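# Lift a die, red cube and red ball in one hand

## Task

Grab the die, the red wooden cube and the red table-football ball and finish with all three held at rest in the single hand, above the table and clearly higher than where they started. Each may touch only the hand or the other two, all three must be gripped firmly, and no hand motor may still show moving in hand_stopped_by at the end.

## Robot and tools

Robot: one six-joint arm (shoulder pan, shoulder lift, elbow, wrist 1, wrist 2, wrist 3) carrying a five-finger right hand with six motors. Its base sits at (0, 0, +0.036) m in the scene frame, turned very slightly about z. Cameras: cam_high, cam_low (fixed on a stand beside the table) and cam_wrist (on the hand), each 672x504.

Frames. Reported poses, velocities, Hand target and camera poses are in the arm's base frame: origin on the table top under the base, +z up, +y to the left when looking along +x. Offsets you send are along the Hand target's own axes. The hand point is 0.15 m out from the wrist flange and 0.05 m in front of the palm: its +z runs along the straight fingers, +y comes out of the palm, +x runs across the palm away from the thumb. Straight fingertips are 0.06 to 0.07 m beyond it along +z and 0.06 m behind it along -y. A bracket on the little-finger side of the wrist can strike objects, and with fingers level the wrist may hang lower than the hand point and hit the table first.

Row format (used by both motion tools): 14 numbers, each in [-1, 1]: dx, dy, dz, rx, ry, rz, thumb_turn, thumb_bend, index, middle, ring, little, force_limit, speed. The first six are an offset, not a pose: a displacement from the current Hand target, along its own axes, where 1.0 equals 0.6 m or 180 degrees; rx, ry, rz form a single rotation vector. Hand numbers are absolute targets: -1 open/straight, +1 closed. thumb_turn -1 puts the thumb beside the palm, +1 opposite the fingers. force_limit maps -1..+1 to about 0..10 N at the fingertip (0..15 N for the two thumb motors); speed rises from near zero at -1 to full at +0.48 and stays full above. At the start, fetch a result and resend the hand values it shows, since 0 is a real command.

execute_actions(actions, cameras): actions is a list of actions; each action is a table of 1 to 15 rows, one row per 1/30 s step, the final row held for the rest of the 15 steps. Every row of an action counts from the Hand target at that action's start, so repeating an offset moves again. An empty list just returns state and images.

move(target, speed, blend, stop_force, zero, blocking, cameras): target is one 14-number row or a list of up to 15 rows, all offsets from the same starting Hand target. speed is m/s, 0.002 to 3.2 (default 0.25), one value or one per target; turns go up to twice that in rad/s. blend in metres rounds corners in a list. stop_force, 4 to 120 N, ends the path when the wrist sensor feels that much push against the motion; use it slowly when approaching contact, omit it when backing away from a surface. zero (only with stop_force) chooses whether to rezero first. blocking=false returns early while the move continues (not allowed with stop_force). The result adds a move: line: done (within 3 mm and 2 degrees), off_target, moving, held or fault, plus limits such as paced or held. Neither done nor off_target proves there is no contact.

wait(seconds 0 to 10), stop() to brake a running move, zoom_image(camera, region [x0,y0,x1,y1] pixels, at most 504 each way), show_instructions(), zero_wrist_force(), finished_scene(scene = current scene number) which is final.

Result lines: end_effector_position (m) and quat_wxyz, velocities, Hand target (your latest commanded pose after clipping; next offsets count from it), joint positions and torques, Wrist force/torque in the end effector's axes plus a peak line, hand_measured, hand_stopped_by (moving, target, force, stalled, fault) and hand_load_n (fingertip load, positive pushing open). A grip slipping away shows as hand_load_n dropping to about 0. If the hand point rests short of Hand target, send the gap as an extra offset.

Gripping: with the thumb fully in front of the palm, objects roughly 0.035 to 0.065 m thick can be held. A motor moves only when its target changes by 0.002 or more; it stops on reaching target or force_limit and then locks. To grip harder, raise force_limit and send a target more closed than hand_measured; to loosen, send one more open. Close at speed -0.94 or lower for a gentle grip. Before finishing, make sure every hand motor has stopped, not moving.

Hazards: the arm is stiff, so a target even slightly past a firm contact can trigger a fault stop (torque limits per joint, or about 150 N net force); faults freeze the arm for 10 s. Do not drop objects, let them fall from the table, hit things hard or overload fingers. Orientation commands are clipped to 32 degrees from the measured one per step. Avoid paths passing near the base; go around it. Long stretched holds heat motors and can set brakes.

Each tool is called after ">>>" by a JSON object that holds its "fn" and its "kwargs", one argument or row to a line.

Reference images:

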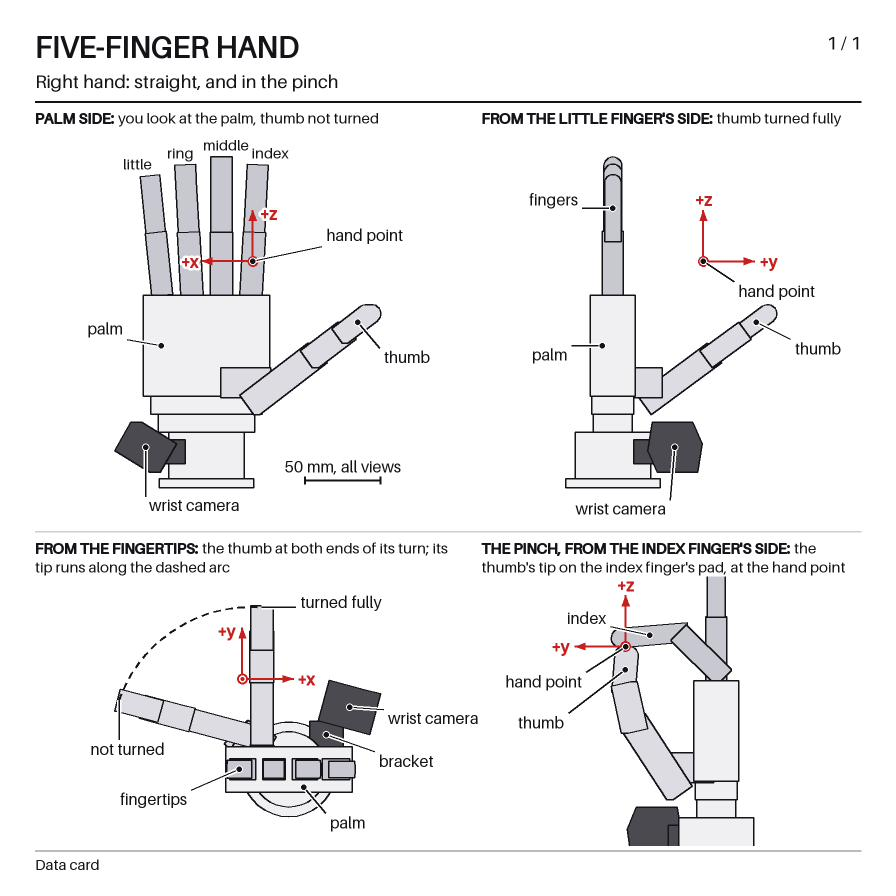

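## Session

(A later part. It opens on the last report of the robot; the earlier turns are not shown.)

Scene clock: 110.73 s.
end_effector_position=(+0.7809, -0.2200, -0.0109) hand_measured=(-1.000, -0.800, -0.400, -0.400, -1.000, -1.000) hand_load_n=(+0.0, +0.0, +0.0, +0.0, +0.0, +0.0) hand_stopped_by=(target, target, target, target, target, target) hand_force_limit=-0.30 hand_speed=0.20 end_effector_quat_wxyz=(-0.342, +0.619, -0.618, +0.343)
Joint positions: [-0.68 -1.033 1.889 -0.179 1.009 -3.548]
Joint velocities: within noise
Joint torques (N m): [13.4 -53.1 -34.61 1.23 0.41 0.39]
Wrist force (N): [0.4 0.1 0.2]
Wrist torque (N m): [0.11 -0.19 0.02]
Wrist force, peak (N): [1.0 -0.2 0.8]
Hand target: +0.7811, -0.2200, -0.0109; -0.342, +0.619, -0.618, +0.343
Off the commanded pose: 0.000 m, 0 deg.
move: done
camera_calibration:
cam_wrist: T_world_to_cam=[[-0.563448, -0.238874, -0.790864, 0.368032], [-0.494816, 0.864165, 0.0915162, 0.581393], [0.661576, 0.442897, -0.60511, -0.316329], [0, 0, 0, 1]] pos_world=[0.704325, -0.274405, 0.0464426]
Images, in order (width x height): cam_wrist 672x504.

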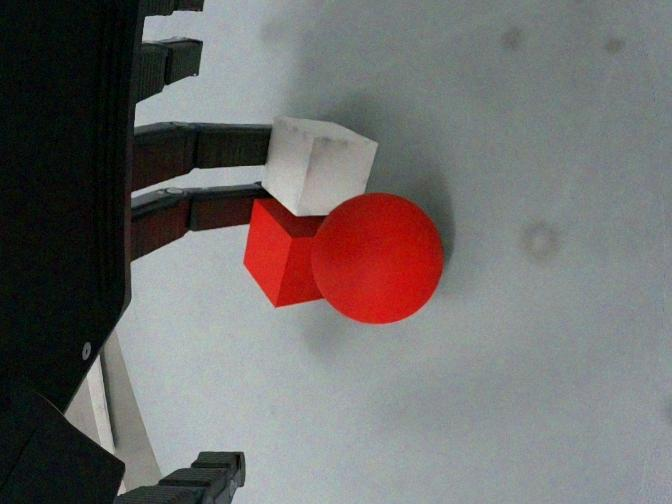

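>>> {"fn": "move", "kwargs": {
  "target": [
    [0,-0.0053,0.0085,0,0,0,-1,-0.8,-0.4,-0.4,-1,-1,-0.3,0.2],
    [0,-0.0972,-0.049,0,0,0,-1,-0.8,-0.4,-0.4,-1,-1,-0.3,0.2]
  ],
  "speed": [0.05,0.1],
  "cameras": []
}}

>>> {"fn": "move", "kwargs": {
  "target": [
    [-0.0767,-0.0442,0.0707,0,0,0,1,-0.75,-1,-1,-1,-1,-0.3,0.2],
    [-0.0767,0.0477,0.1281,0,0,0,1,-0.75,-1,-1,-1,-1,-0.3,0.2]
  ],
  "speed": [0.15,0.08],
  "cameras": ["cam_wrist","cam_low"]
}}

>>> {"fn": "zoom_image", "kwargs": {
  "camera": "cam_low",
  "region": [190, 220, 310, 310]
}}

Scene clock: 128.67 s.
end_effector_position=(+0.7872, -0.2200, +0.0543) hand_measured=(-1.000, -0.800, -0.400, -0.400, -1.000, -1.000) hand_load_n=(+0.0, +0.0, +0.0, +0.0, +0.0, +0.0) hand_stopped_by=(target, target, target, target, target, target) hand_force_limit=-0.30 hand_speed=0.20 end_effector_quat_wxyz=(-0.342, +0.619, -0.618, +0.343)
Joint positions: [-0.674 -1.107 1.853 -0.072 1.014 -3.543]
Joint velocities: within noise
Joint torques (N m): [-7.25 -51.21 -17.99 -2.27 -2.05 -2.49]
Wrist force (N): [0.6 -0.3 0.5]
Wrist torque (N m): [0.05 -0.22 0.03]
Wrist force, peak (N): [0.5 -0.1 1.5]
Hand target: +0.7871, -0.2199, +0.0541; -0.342, +0.619, -0.618, +0.343
Off the commanded pose: 0.000 m, 0 deg.
move: done
No camera images: "cameras" was empty.

Scene clock: 130.30 s.
end_effector_position=(+0.8370, -0.1739, -0.0111) hand_measured=(+1.000, -0.750, -1.000, -1.000, -1.000, -1.000) hand_load_n=(+0.0, +0.0, +0.0, +0.0, +0.0, +0.0) hand_stopped_by=(target, target, target, target, target, target) hand_force_limit=-0.30 hand_speed=0.20 end_effector_quat_wxyz=(-0.342, +0.619, -0.618, +0.343)
Joint positions: [-0.569 -0.997 1.817 -0.181 1.097 -3.47]
Joint velocities: within noise
Joint torques (N m): [-4.03 -85.31 -34.79 2.99 -2.52 -1.69]
Wrist force (N): [0.5 0.1 0.5]
Wrist torque (N m): [0.10 -0.20 0.04]
Wrist force, peak (N): [1.8 0.6 -0.4]
Hand target: +0.8371, -0.1740, -0.0110; -0.342, +0.619, -0.618, +0.343
Off the commanded pose: 0.000 m, 0 deg.
move: done
camera_calibration:
cam_wrist: T_world_to_cam=[[-0.56364, -0.238719, -0.790774, 0.410672], [-0.494767, 0.864165, 0.0917808, 0.56928], [0.66145, 0.44298, -0.605188, -0.373863], [0, 0, 0, 1]] pos_world=[0.760423, -0.228304, 0.0462423]
Images, in order (width x height): cam_low 672x504, cam_wrist 672x504.

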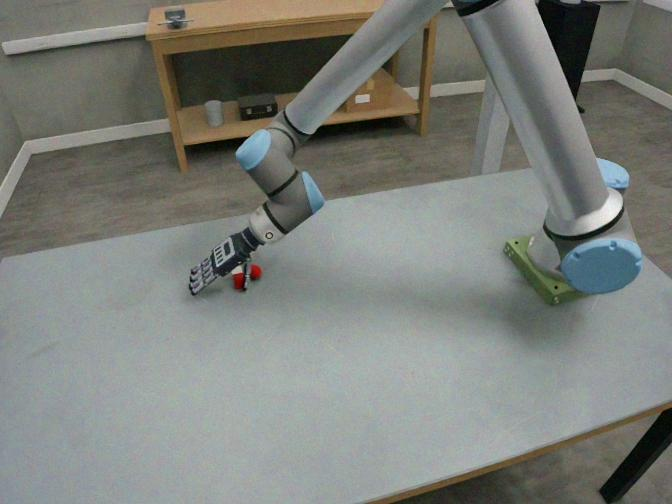

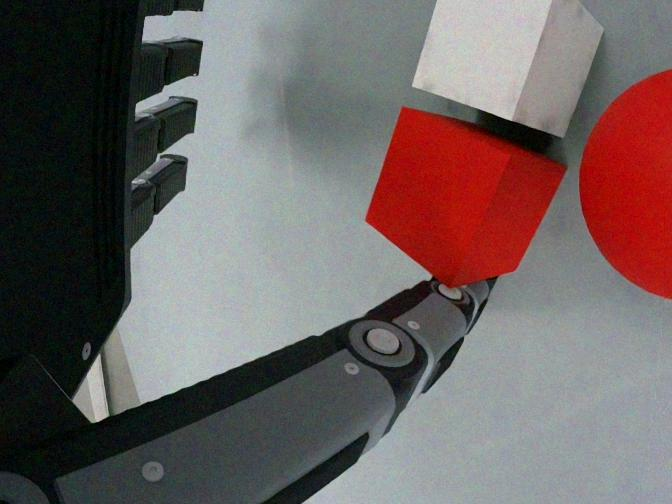

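Scaled by 4.200 from the camera's 672x504 image, which has a finer 960x720 frame.

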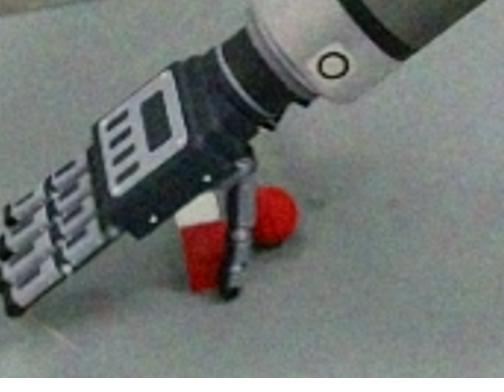

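>>> {"fn": "move", "kwargs": {
  "target": [0.0108,0,0,0,0,0,1,-0.75,-1,-1,-1,-1,-0.3,0.2],
  "speed": 0.015,
  "cameras": ["cam_wrist"]
}}

Scene clock: 135.73 s.
end_effector_position=(+0.8371, -0.1806, -0.0110) hand_measured=(+1.000, -0.750, -1.000, -1.000, -1.000, -1.000) hand_load_n=(+0.0, +0.0, +0.0, +0.0, +0.0, +0.0) hand_stopped_by=(target, target, target, target, target, target) hand_force_limit=-0.30 hand_speed=0.20 end_effector_quat_wxyz=(-0.342, +0.619, -0.618, +0.343)
Joint positions: [-0.578 -0.995 1.811 -0.176 1.09 -3.475]
Joint velocities: within noise
Joint torques (N m): [10.76 -67.09 -29.21 2.45 -0.68 -0.96]
Wrist force (N): [0.5 0.1 0.1]
Wrist torque (N m): [0.13 -0.21 0.04]
Wrist force, peak (N): [0.8 0.2 0.6]
Hand target: +0.8371, -0.1805, -0.0110; -0.342, +0.619, -0.618, +0.343
Off the commanded pose: 0.000 m, 0 deg.
move: done
camera_calibration:
cam_wrist: T_world_to_cam=[[-0.563487, -0.238805, -0.790857, 0.409155], [-0.494772, 0.864184, 0.0915792, 0.57512], [0.661576, 0.442897, -0.605111, -0.370959], [0, 0, 0, 1]] pos_world=[0.760525, -0.235005, 0.0464425]
Images, in order (width x height): cam_wrist 672x504.

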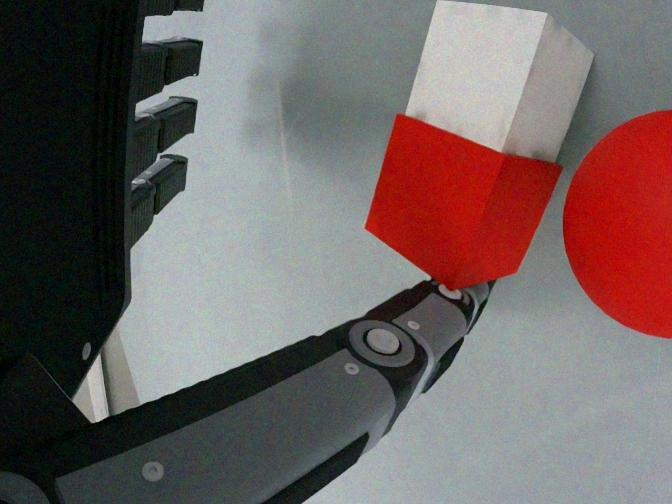

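>>> {"fn": "move", "kwargs": {
  "target": [
    [-0.0083,0,0,0,0,0,1,-0.75,-1,-1,-1,-1,-0.3,0.2],
    [-0.0083,-0.0989,-0.0618,0,0,0,1,-0.75,-1,-1,-1,-1,-0.3,0.2]
  ],
  "speed": [0.05,0.12],
  "cameras": []
}}

>>> {"fn": "move", "kwargs": {
  "target": [
    [0.0742,0.0371,-0.0594,0,0,0,-1,-0.8,-0.4,-0.4,-1,-1,-0.3,0.2],
    [0.0742,0.136,0.0024,0,0,0,-1,-0.8,-0.4,-0.4,-1,-1,-0.3,0.2]
  ],
  "speed": [0.12,0.06],
  "cameras": ["cam_wrist"]
}}

>>> {"fn": "zoom_image", "kwargs": {
  "camera": "cam_wrist",
  "region": [200, 80, 500, 340]
}}

Scene clock: 141.70 s.
end_effector_position=(+0.8372, -0.1755, +0.0591) hand_measured=(+1.000, -0.750, -1.000, -1.000, -1.000, -1.000) hand_load_n=(+0.0, +0.0, +0.0, -0.5, +0.0, +0.0) hand_stopped_by=(target, target, target, target, target, target) hand_force_limit=-0.30 hand_speed=0.20 end_effector_quat_wxyz=(-0.342, +0.619, -0.618, +0.343)
Joint positions: [-0.571 -1.078 1.788 -0.071 1.096 -3.471]
Joint velocities: within noise
Joint torques (N m): [-7.88 -52 -19.18 -2.41 -2.82 -2.57]
Wrist force (N): [0.3 0.1 0.4]
Wrist torque (N m): [0.12 -0.17 0.03]
Wrist force, peak (N): [-0.1 1.8 0.9]
Hand target: +0.8371, -0.1754, +0.0590; -0.342, +0.619, -0.618, +0.343
Off the commanded pose: 0.000 m, 0 deg.
move: done
No camera images: "cameras" was empty.

Scene clock: 143.70 s.
end_effector_position=(+0.7950, -0.2199, -0.0111) hand_measured=(-1.000, -0.800, -0.400, -0.400, -1.000, -1.000) hand_load_n=(+0.0, +0.0, +0.0, +0.0, +0.0, +0.0) hand_stopped_by=(target, target, target, target, target, target) hand_force_limit=-0.30 hand_speed=0.20 end_effector_quat_wxyz=(-0.342, +0.619, -0.618, +0.343) end_effector_velocity=(-0.001, +0.000, +0.003) end_effector_angular_velocity=(+0.002, +0.002, -0.001)
Joint positions: [-0.666 -1.019 1.862 -0.172 1.02 -3.537]
Joint velocities: [0 -0.004 0 0.007 0 0]
Joint torques (N m): [-7.25 -80.85 -29.06 4.15 -1.5 -0.76]
Wrist force (N): [0.6 0.2 0.2]
Wrist torque (N m): [0.12 -0.22 0.04]
Wrist force, peak (N): [1.6 0.5 -0.9]
Hand target: +0.7950, -0.2200, -0.0109; -0.342, +0.619, -0.618, +0.343
Off the commanded pose: 0.000 m, 0 deg.
move: done
camera_calibration:
cam_wrist: T_world_to_cam=[[-0.563548, -0.238752, -0.79083, 0.375922], [-0.494818, 0.864142, 0.0917239, 0.588371], [0.66149, 0.443007, -0.605124, -0.325685], [0, 0, 0, 1]] pos_world=[0.718424, -0.274404, 0.0462425]
Images, in order (width x height): cam_wrist 672x504.

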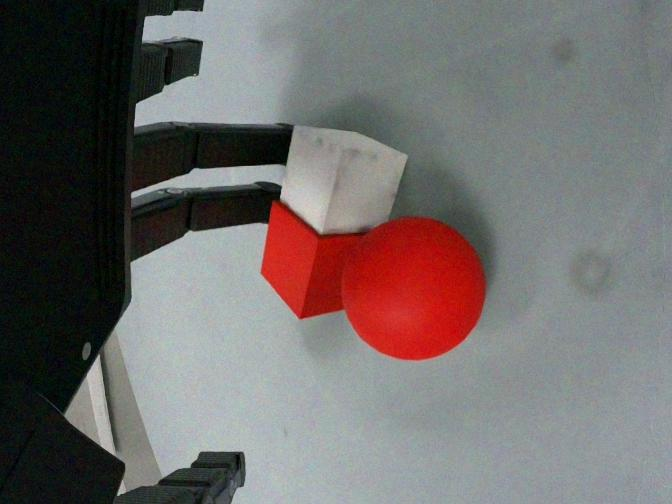

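Scaled by 1.680 from the camera's 672x504 image, which has a finer 960x720 frame.

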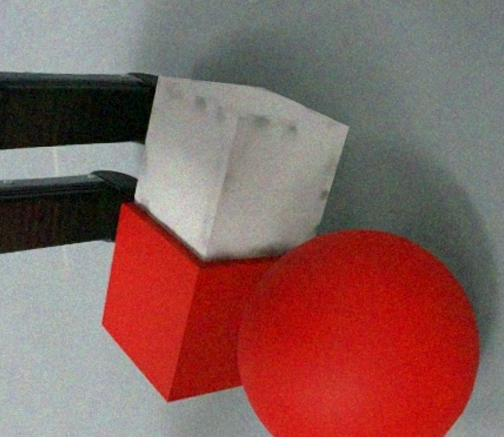

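>>> {"fn": "move", "kwargs": {
  "target": [0,0.0155,-0.0247,0,0,0,-1,-0.8,-0.4,-0.4,-1,-1,-0.3,0.2],
  "speed": 0.03,
  "cameras": ["cam_wrist"]
}}

>>> {"fn": "zoom_image", "kwargs": {
  "camera": "cam_wrist",
  "region": [200, 80, 500, 340]
}}

Scene clock: 150.13 s.
end_effector_position=(+0.7774, -0.2200, -0.0109) hand_measured=(-1.000, -0.800, -0.400, -0.400, -1.000, -1.000) hand_load_n=(+0.0, +0.0, +0.0, +0.5, +0.0, +0.0) hand_stopped_by=(target, target, target, target, target, target) hand_force_limit=-0.30 hand_speed=0.20 end_effector_quat_wxyz=(-0.342, +0.619, -0.618, +0.343)
Joint positions: [-0.684 -1.037 1.896 -0.181 1.006 -3.55]
Joint velocities: within noise
Joint torques (N m): [18.83 -52.92 -34.73 0.82 0.61 0.92]
Wrist force (N): [0.4 0.0 0.3]
Wrist torque (N m): [0.11 -0.19 0.02]
Wrist force, peak (N): [0.9 -0.2 0.8]
Hand target: +0.7775, -0.2200, -0.0109; -0.342, +0.619, -0.618, +0.343
Off the commanded pose: 0.000 m, 0 deg.
move: done
camera_calibration:
cam_wrist: T_world_to_cam=[[-0.563448, -0.238874, -0.790864, 0.36606], [-0.494816, 0.864165, 0.0915162, 0.579661], [0.661576, 0.442897, -0.60511, -0.314014], [0, 0, 0, 1]] pos_world=[0.700825, -0.274405, 0.0464426]
Images, in order (width x height): cam_wrist 672x504.

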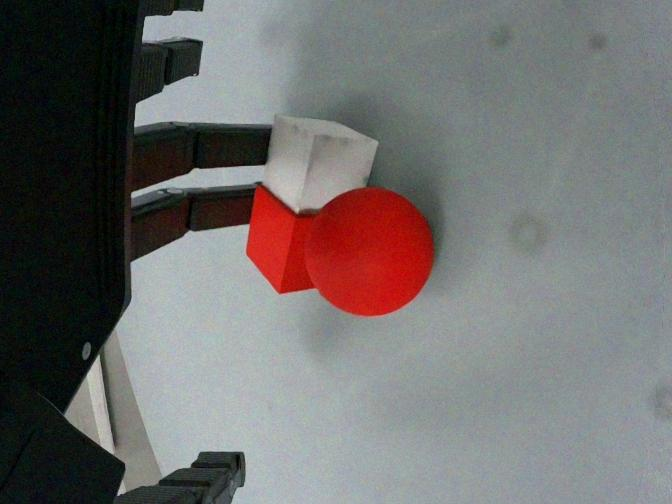

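Scaled by 1.680 from the camera's 672x504 image, which has a finer 960x720 frame.

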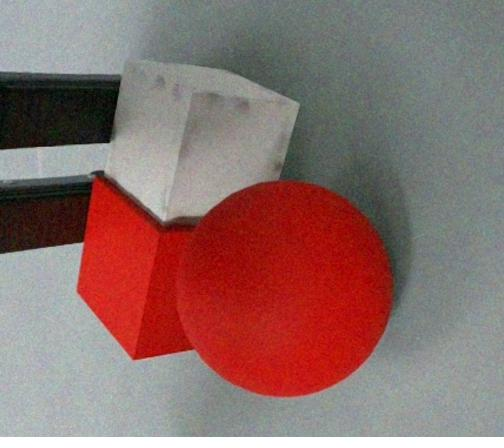

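>>> {"fn": "move", "kwargs": {
  "target": [0,0,0,0,0,0,1,-0.9,-0.4,-0.4,-1,-1,-0.3,-0.6],
  "cameras": ["cam_wrist"]
}}

>>> {"fn": "move", "kwargs": {
  "target": [0,0,0,0,0,0,1,-0.3,-0.4,-0.4,-1,-1,-0.5,-0.9],
  "cameras": ["cam_wrist","cam_low"]
}}

>>> {"fn": "zoom_image", "kwargs": {
  "camera": "cam_wrist",
  "region": [200, 80, 500, 340]
}}

>>> {"fn": "zoom_image", "kwargs": {
  "camera": "cam_low",
  "region": [200, 220, 300, 310]
}}

Scene clock: 156.23 s.
end_effector_position=(+0.7775, -0.2200, -0.0109) hand_measured=(+1.000, -0.900, -0.400, -0.400, -1.000, -1.000) hand_load_n=(+0.0, +0.0, +0.0, -0.5, +0.0, +0.0) hand_stopped_by=(target, target, target, target, target, target) hand_force_limit=-0.30 hand_speed=-0.60 end_effector_quat_wxyz=(-0.342, +0.619, -0.618, +0.343)
Joint positions: [-0.684 -1.036 1.896 -0.181 1.006 -3.55]
Joint velocities: within noise
Joint torques (N m): [12.25 -55.71 -23.31 2.13 1.74 1.94]
Wrist force (N): [0.4 0.1 0.5]
Wrist torque (N m): [0.11 -0.21 0.03]
Wrist force, peak (N): [0.8 0.2 0.6]
Hand target: +0.7775, -0.2200, -0.0109; -0.342, +0.619, -0.618, +0.343
Off the commanded pose: 0.000 m, 0 deg.
move: done
camera_calibration:
cam_wrist: T_world_to_cam=[[-0.563487, -0.238805, -0.790857, 0.366219], [-0.494772, 0.864184, 0.0915792, 0.57973], [0.661576, 0.442897, -0.605111, -0.314145], [0, 0, 0, 1]] pos_world=[0.701025, -0.274405, 0.0464425]
Images, in order (width x height): cam_wrist 672x504.

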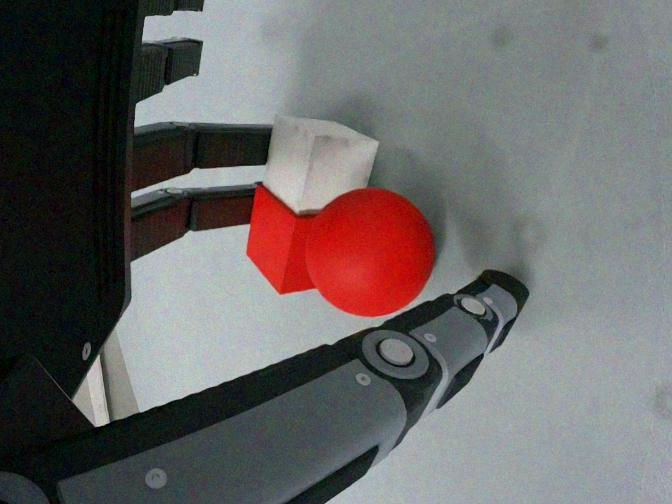

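Scene clock: 159.03 s.
end_effector_position=(+0.7775, -0.2200, -0.0109) hand_measured=(+1.000, -0.534, -0.400, -0.400, -1.000, -1.000) hand_load_n=(+0.0, +3.5, +2.0, +0.5, +0.0, +0.0) hand_stopped_by=(target, force, target, target, target, target) hand_force_limit=-0.50 hand_speed=-0.90 end_effector_quat_wxyz=(-0.342, +0.619, -0.618, +0.343)
Joint positions: [-0.684 -1.036 1.896 -0.181 1.006 -3.55]
Joint velocities: within noise
Joint torques (N m): [8.38 -53.71 -18.26 1.24 1.33 1.67]
Wrist force (N): [0.2 -0.2 -0.1]
Wrist torque (N m): [0.14 -0.15 0.02]
Wrist force, peak (N): [0.7 0.2 0.6]
Hand target: +0.7775, -0.2200, -0.0109; -0.342, +0.619, -0.618, +0.343
Off the commanded pose: 0.000 m, 0 deg.
move: done
camera_calibration:
cam_wrist: T_world_to_cam=[[-0.563487, -0.238805, -0.790857, 0.366219], [-0.494772, 0.864184, 0.0915792, 0.57973], [0.661576, 0.442897, -0.605111, -0.314145], [0, 0, 0, 1]] pos_world=[0.701025, -0.274405, 0.0464425]
Images, in order (width x height): cam_low 672x504, cam_wrist 672x504.

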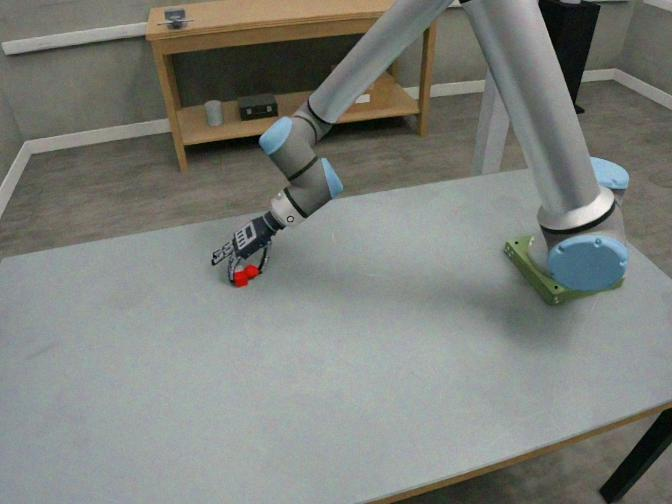

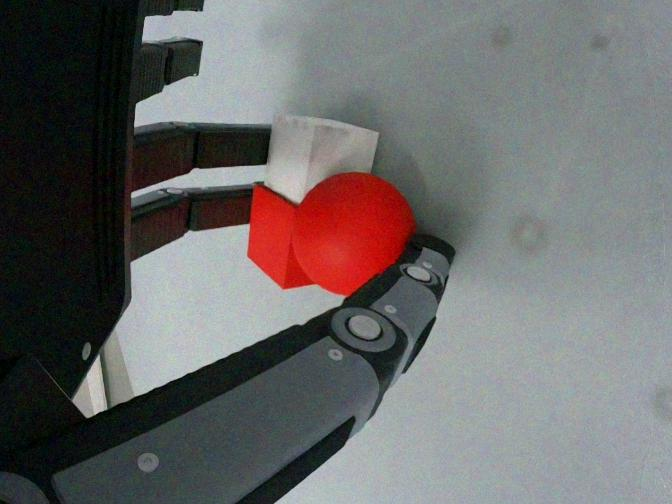

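Scaled by 1.680 from the camera's 672x504 image, which has a finer 960x720 frame.

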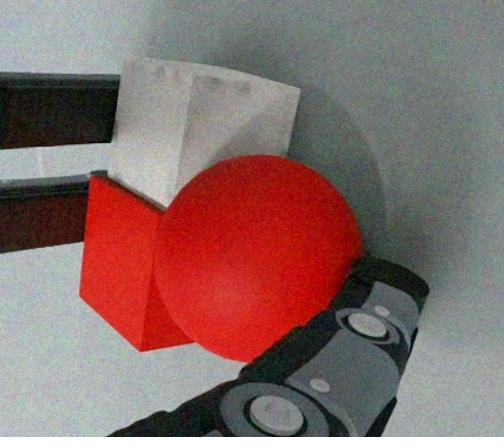

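Scaled by 5.040 from the camera's 672x504 image, which has a finer 960x720 frame.

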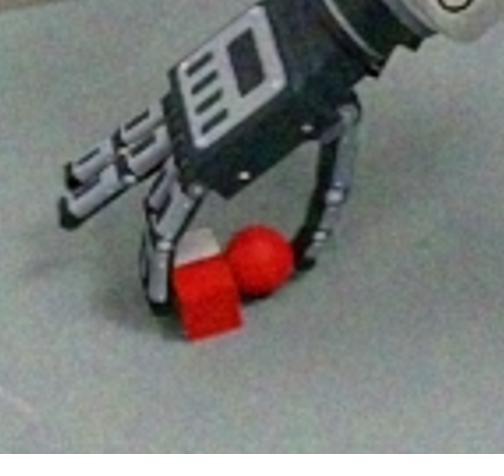

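>>> {"fn": "move", "kwargs": {
  "target": [0,0,0,0,0,0,1,-0.35,-0.1,-0.1,-1,-1,-0.2,-0.9],
  "cameras": []
}}

>>> {"fn": "move", "kwargs": {
  "target": [0,0,0,0,0,0,1,-0.3,0,0,-1,-1,0.3,-0.9],
  "cameras": ["cam_wrist"]
}}

>>> {"fn": "zoom_image", "kwargs": {
  "camera": "cam_wrist",
  "region": [200, 80, 500, 340]
}}

Scene clock: 162.93 s.
end_effector_position=(+0.7775, -0.2200, -0.0109) hand_measured=(+1.000, -0.530, -0.384, -0.356, -1.000, -1.000) hand_load_n=(+0.0, +10.5, +5.0, +4.0, +0.0, +0.0) hand_stopped_by=(target, force, force, force, target, target) hand_force_limit=-0.20 hand_speed=-0.90 end_effector_quat_wxyz=(-0.342, +0.619, -0.618, +0.343)
Joint positions: [-0.684 -1.036 1.896 -0.181 1.006 -3.55]
Joint velocities: within noise
Joint torques (N m): [13.87 -53.79 -16.09 -0.06 1.5 1.52]
Wrist force (N): [1.0 -4.5 -3.4]
Wrist torque (N m): [0.36 -0.15 -0.04]
Wrist force, peak (N): [1.5 -5.4 -3.4]
Hand target: +0.7775, -0.2200, -0.0109; -0.342, +0.619, -0.618, +0.343
Off the commanded pose: 0.000 m, 0 deg.
move: done
No camera images: "cameras" was empty.

Scene clock: 163.43 s.
end_effector_position=(+0.7775, -0.2200, -0.0109) hand_measured=(+1.000, -0.532, -0.376, -0.340, -1.000, -1.000) hand_load_n=(+0.5, +13.5, +5.5, +7.0, +0.0, +0.0) hand_stopped_by=(target, force, force, force, target, target) hand_force_limit=0.30 hand_speed=-0.90 end_effector_quat_wxyz=(-0.342, +0.619, -0.618, +0.343)
Joint positions: [-0.684 -1.036 1.896 -0.181 1.006 -3.55]
Joint velocities: within noise
Joint torques (N m): [12.6 -53.62 -15.67 -0.03 1.2 1.79]
Wrist force (N): [1.4 -8.0 -4.6]
Wrist torque (N m): [0.43 -0.14 -0.10]
Wrist force, peak (N): [1.4 -9.0 -4.8]
Hand target: +0.7775, -0.2200, -0.0109; -0.342, +0.619, -0.618, +0.343
Off the commanded pose: 0.000 m, 0 deg.
move: done
camera_calibration:
cam_wrist: T_world_to_cam=[[-0.563487, -0.238805, -0.790857, 0.366219], [-0.494772, 0.864184, 0.0915792, 0.57973], [0.661576, 0.442897, -0.605111, -0.314145], [0, 0, 0, 1]] pos_world=[0.701025, -0.274405, 0.0464425]
Images, in order (width x height): cam_wrist 672x504.

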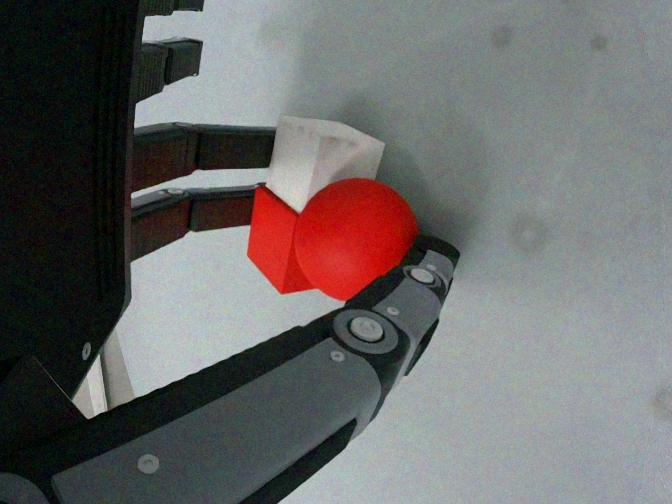

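Scaled by 1.680 from the camera's 672x504 image, which has a finer 960x720 frame.

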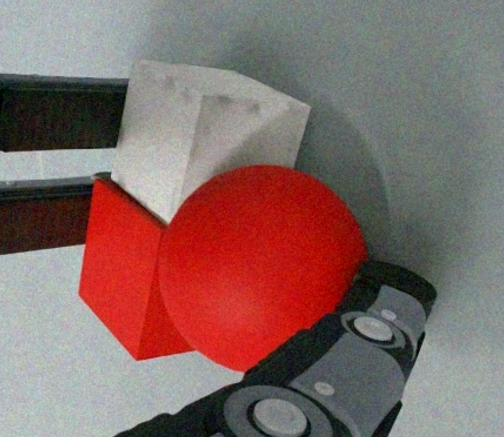

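Lift gently.

>>> {"fn": "move", "kwargs": {
  "target": [0,-0.0113,-0.0071,0,0,0,1,-0.3,0,0,-1,-1,0.3,-0.9],
  "speed": 0.02,
  "cameras": ["cam_wrist","cam_low"]
}}

>>> {"fn": "zoom_image", "kwargs": {
  "camera": "cam_wrist",
  "region": [200, 80, 500, 340]
}}

>>> {"fn": "zoom_image", "kwargs": {
  "camera": "cam_low",
  "region": [200, 220, 300, 310]
}}

Scene clock: 166.93 s.
end_effector_position=(+0.7775, -0.2200, -0.0028) hand_measured=(+1.000, -0.532, -0.376, -0.340, -1.000, -1.000) hand_load_n=(+0.0, +11.5, +4.0, +6.0, +0.0, +0.0) hand_stopped_by=(target, force, force, force, target, target) hand_force_limit=0.30 hand_speed=-0.90 end_effector_quat_wxyz=(-0.342, +0.619, -0.618, +0.343)
Joint positions: [-0.684 -1.047 1.893 -0.168 1.006 -3.55]
Joint velocities: within noise
Joint torques (N m): [10.95 -58.4 -32.74 -0.38 0.69 1.58]
Wrist force (N): [0.6 0.3 0.8]
Wrist torque (N m): [0.04 -0.25 0.04]
Wrist force, peak (N): [1.5 -8.4 -5.0]
Hand target: +0.7775, -0.2200, -0.0029; -0.342, +0.619, -0.618, +0.343
Off the commanded pose: 0.000 m, 0 deg.
move: done
camera_calibration:
cam_wrist: T_world_to_cam=[[-0.563471, -0.238795, -0.790871, 0.372561], [-0.494829, 0.864146, 0.0916312, 0.578965], [0.661547, 0.442977, -0.605084, -0.309137], [0, 0, 0, 1]] pos_world=[0.700925, -0.274404, 0.0545426]
Images, in order (width x height): cam_low 672x504, cam_wrist 672x504.

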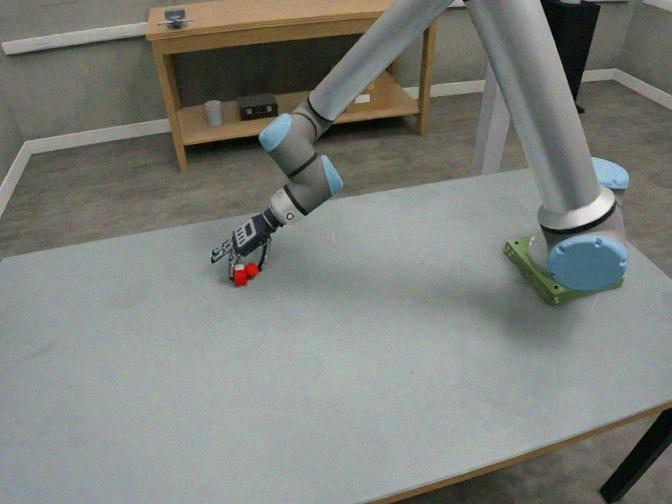

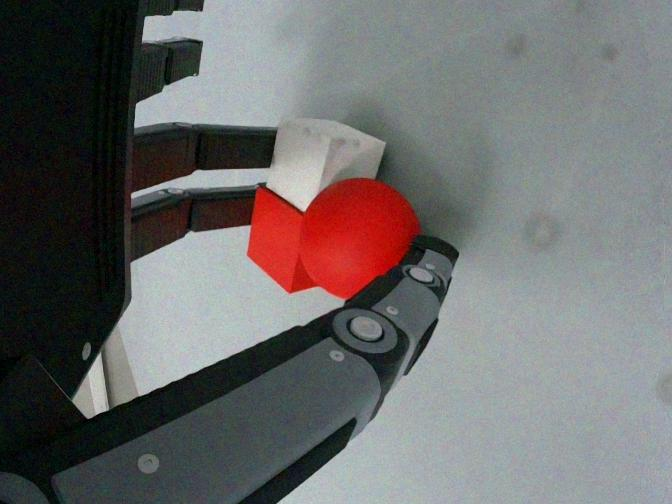

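Scaled by 1.680 from the camera's 672x504 image, which has a finer 960x720 frame.

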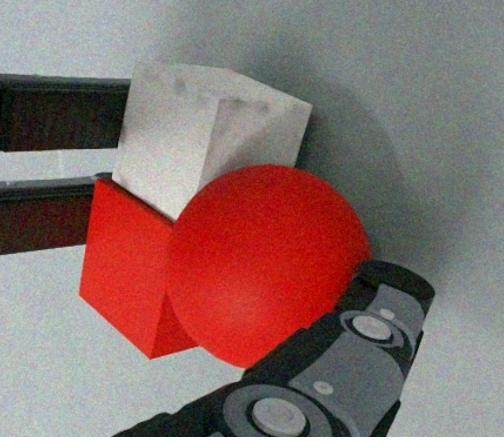

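Scaled by 5.040 from the camera's 672x504 image, which has a finer 960x720 frame.

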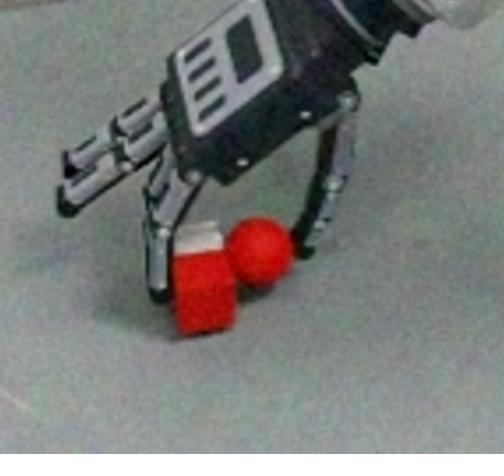

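>>> {"fn": "move", "kwargs": {
  "target": [0,-0.0424,-0.0265,0,0,0,1,-0.3,0,0,-1,-1,0.3,-0.9],
  "speed": 0.03,
  "cameras": ["cam_wrist"]
}}

>>> {"fn": "move", "kwargs": {
  "target": [-0.04,-0.141,-0.088,0,0,0,1,-0.3,0,0,-1,-1,0.3,-0.9],
  "speed": 0.08,
  "cameras": ["cam_wrist"]
}}

>>> {"fn": "wait", "kwargs": {
  "seconds": 0.5,
  "cameras": ["cam_wrist"]
}}

Scene clock: 170.60 s.
end_effector_position=(+0.7776, -0.2199, +0.0273) hand_measured=(+1.000, -0.532, -0.376, -0.340, -1.000, -1.000) hand_load_n=(+0.5, +11.0, +3.5, +6.0, +0.0, +0.0) hand_stopped_by=(target, force, force, force, target, target) hand_force_limit=0.30 hand_speed=-0.90 end_effector_quat_wxyz=(-0.342, +0.619, -0.618, +0.343)
Joint positions: [-0.684 -1.085 1.883 -0.12 1.007 -3.55]
Joint velocities: within noise
Joint torques (N m): [12.32 -52.13 -27.66 -1.29 1.54 0.91]
Wrist force (N): [0.6 0.6 0.6]
Wrist torque (N m): [0.12 -0.23 0.05]
Wrist force, peak (N): [0.5 0.8 1.1]
Hand target: +0.7775, -0.2199, +0.0271; -0.342, +0.619, -0.618, +0.343
Off the commanded pose: 0.000 m, 0 deg.
move: done
camera_calibration:
cam_wrist: T_world_to_cam=[[-0.563487, -0.238805, -0.790857, 0.39643], [-0.494772, 0.864184, 0.0915792, 0.576232], [0.661576, 0.442897, -0.605111, -0.29103], [0, 0, 0, 1]] pos_world=[0.701025, -0.274405, 0.0846425]
Images, in order (width x height): cam_wrist 672x504.

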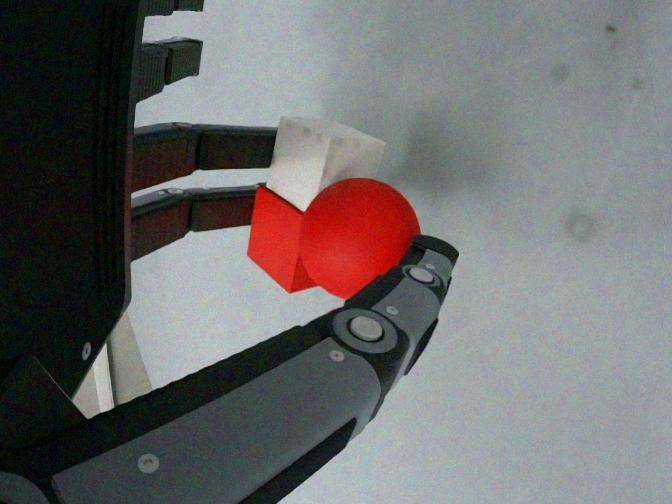

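Scene clock: 172.20 s.
end_effector_position=(+0.7778, -0.1958, +0.1270) hand_measured=(+1.000, -0.532, -0.376, -0.340, -1.000, -1.000) hand_load_n=(+0.0, +11.0, +4.0, +6.5, +0.0, +0.0) hand_stopped_by=(target, force, force, force, target, target) hand_force_limit=0.30 hand_speed=-0.90 end_effector_quat_wxyz=(-0.342, +0.619, -0.618, +0.343)
Joint positions: [-0.652 -1.211 1.849 0.028 1.031 -3.527]
Joint velocities: within noise
Joint torques (N m): [-8.02 -44.85 -19.09 -1.65 -1.22 -1.37]
Wrist force (N): [0.9 0.7 0.6]
Wrist torque (N m): [0.11 -0.27 0.07]
Wrist force, peak (N): [1.0 1.7 1.2]
Hand target: +0.7776, -0.1958, +0.1268; -0.342, +0.619, -0.618, +0.343
Off the commanded pose: 0.000 m, 0 deg.
move: done
camera_calibration:
cam_wrist: T_world_to_cam=[[-0.563319, -0.238881, -0.790953, 0.481052], [-0.494834, 0.864165, 0.0914295, 0.546354], [0.661673, 0.442894, -0.605007, -0.24164], [0, 0, 0, 1]] pos_world=[0.701227, -0.250205, 0.184343]
Images, in order (width x height): cam_wrist 672x504.

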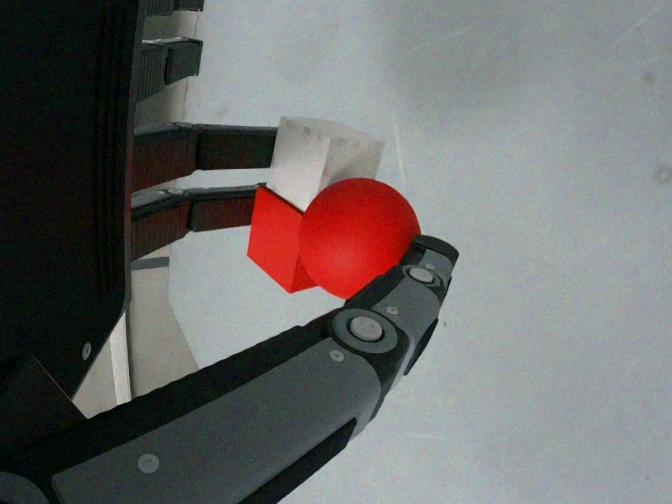

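Scene clock: 172.70 s.
end_effector_position=(+0.7776, -0.1958, +0.1268) hand_measured=(+1.000, -0.532, -0.376, -0.340, -1.000, -1.000) hand_load_n=(+0.5, +11.5, +3.5, +6.0, +0.0, +0.0) hand_stopped_by=(target, force, force, force, target, target) hand_force_limit=0.30 hand_speed=-0.90 end_effector_quat_wxyz=(-0.342, +0.619, -0.618, +0.343)
Joint positions: [-0.652 -1.211 1.849 0.028 1.031 -3.527]
Joint velocities: within noise
Joint torques (N m): [-8.74 -49 -21.97 -1.46 -2.37 -2.8]
Wrist force (N): [0.5 0.6 0.7]
Wrist torque (N m): [0.09 -0.22 0.05]
Wrist force, peak (N): [0.6 0.9 0.8]
Hand target: +0.7776, -0.1958, +0.1268; -0.342, +0.619, -0.618, +0.343
Off the commanded pose: 0.000 m, 0 deg.
wait: 0.50 s; at rest by 0.17 s
camera_calibration:
cam_wrist: T_world_to_cam=[[-0.563487, -0.238805, -0.790857, 0.480899], [-0.494772, 0.864184, 0.0915792, 0.546207], [0.661576, 0.442897, -0.605111, -0.24154], [0, 0, 0, 1]] pos_world=[0.701025, -0.250205, 0.184143]
Images, in order (width x height): cam_wrist 672x504.

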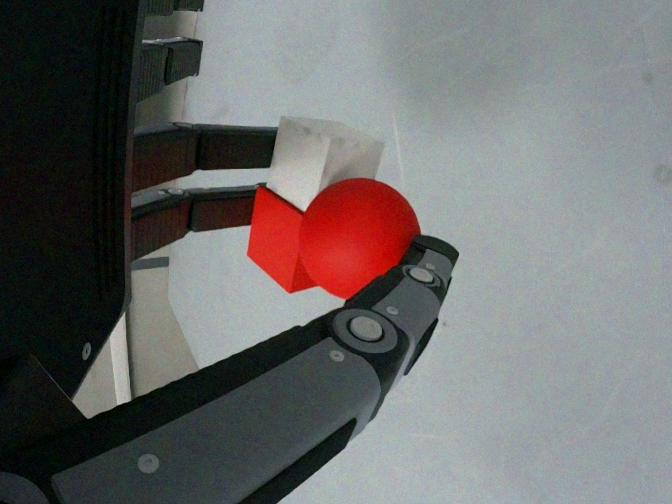

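>>> {"fn": "finished_scene", "kwargs": {
  "scene": 2
}}

The scene is finished: the task was done.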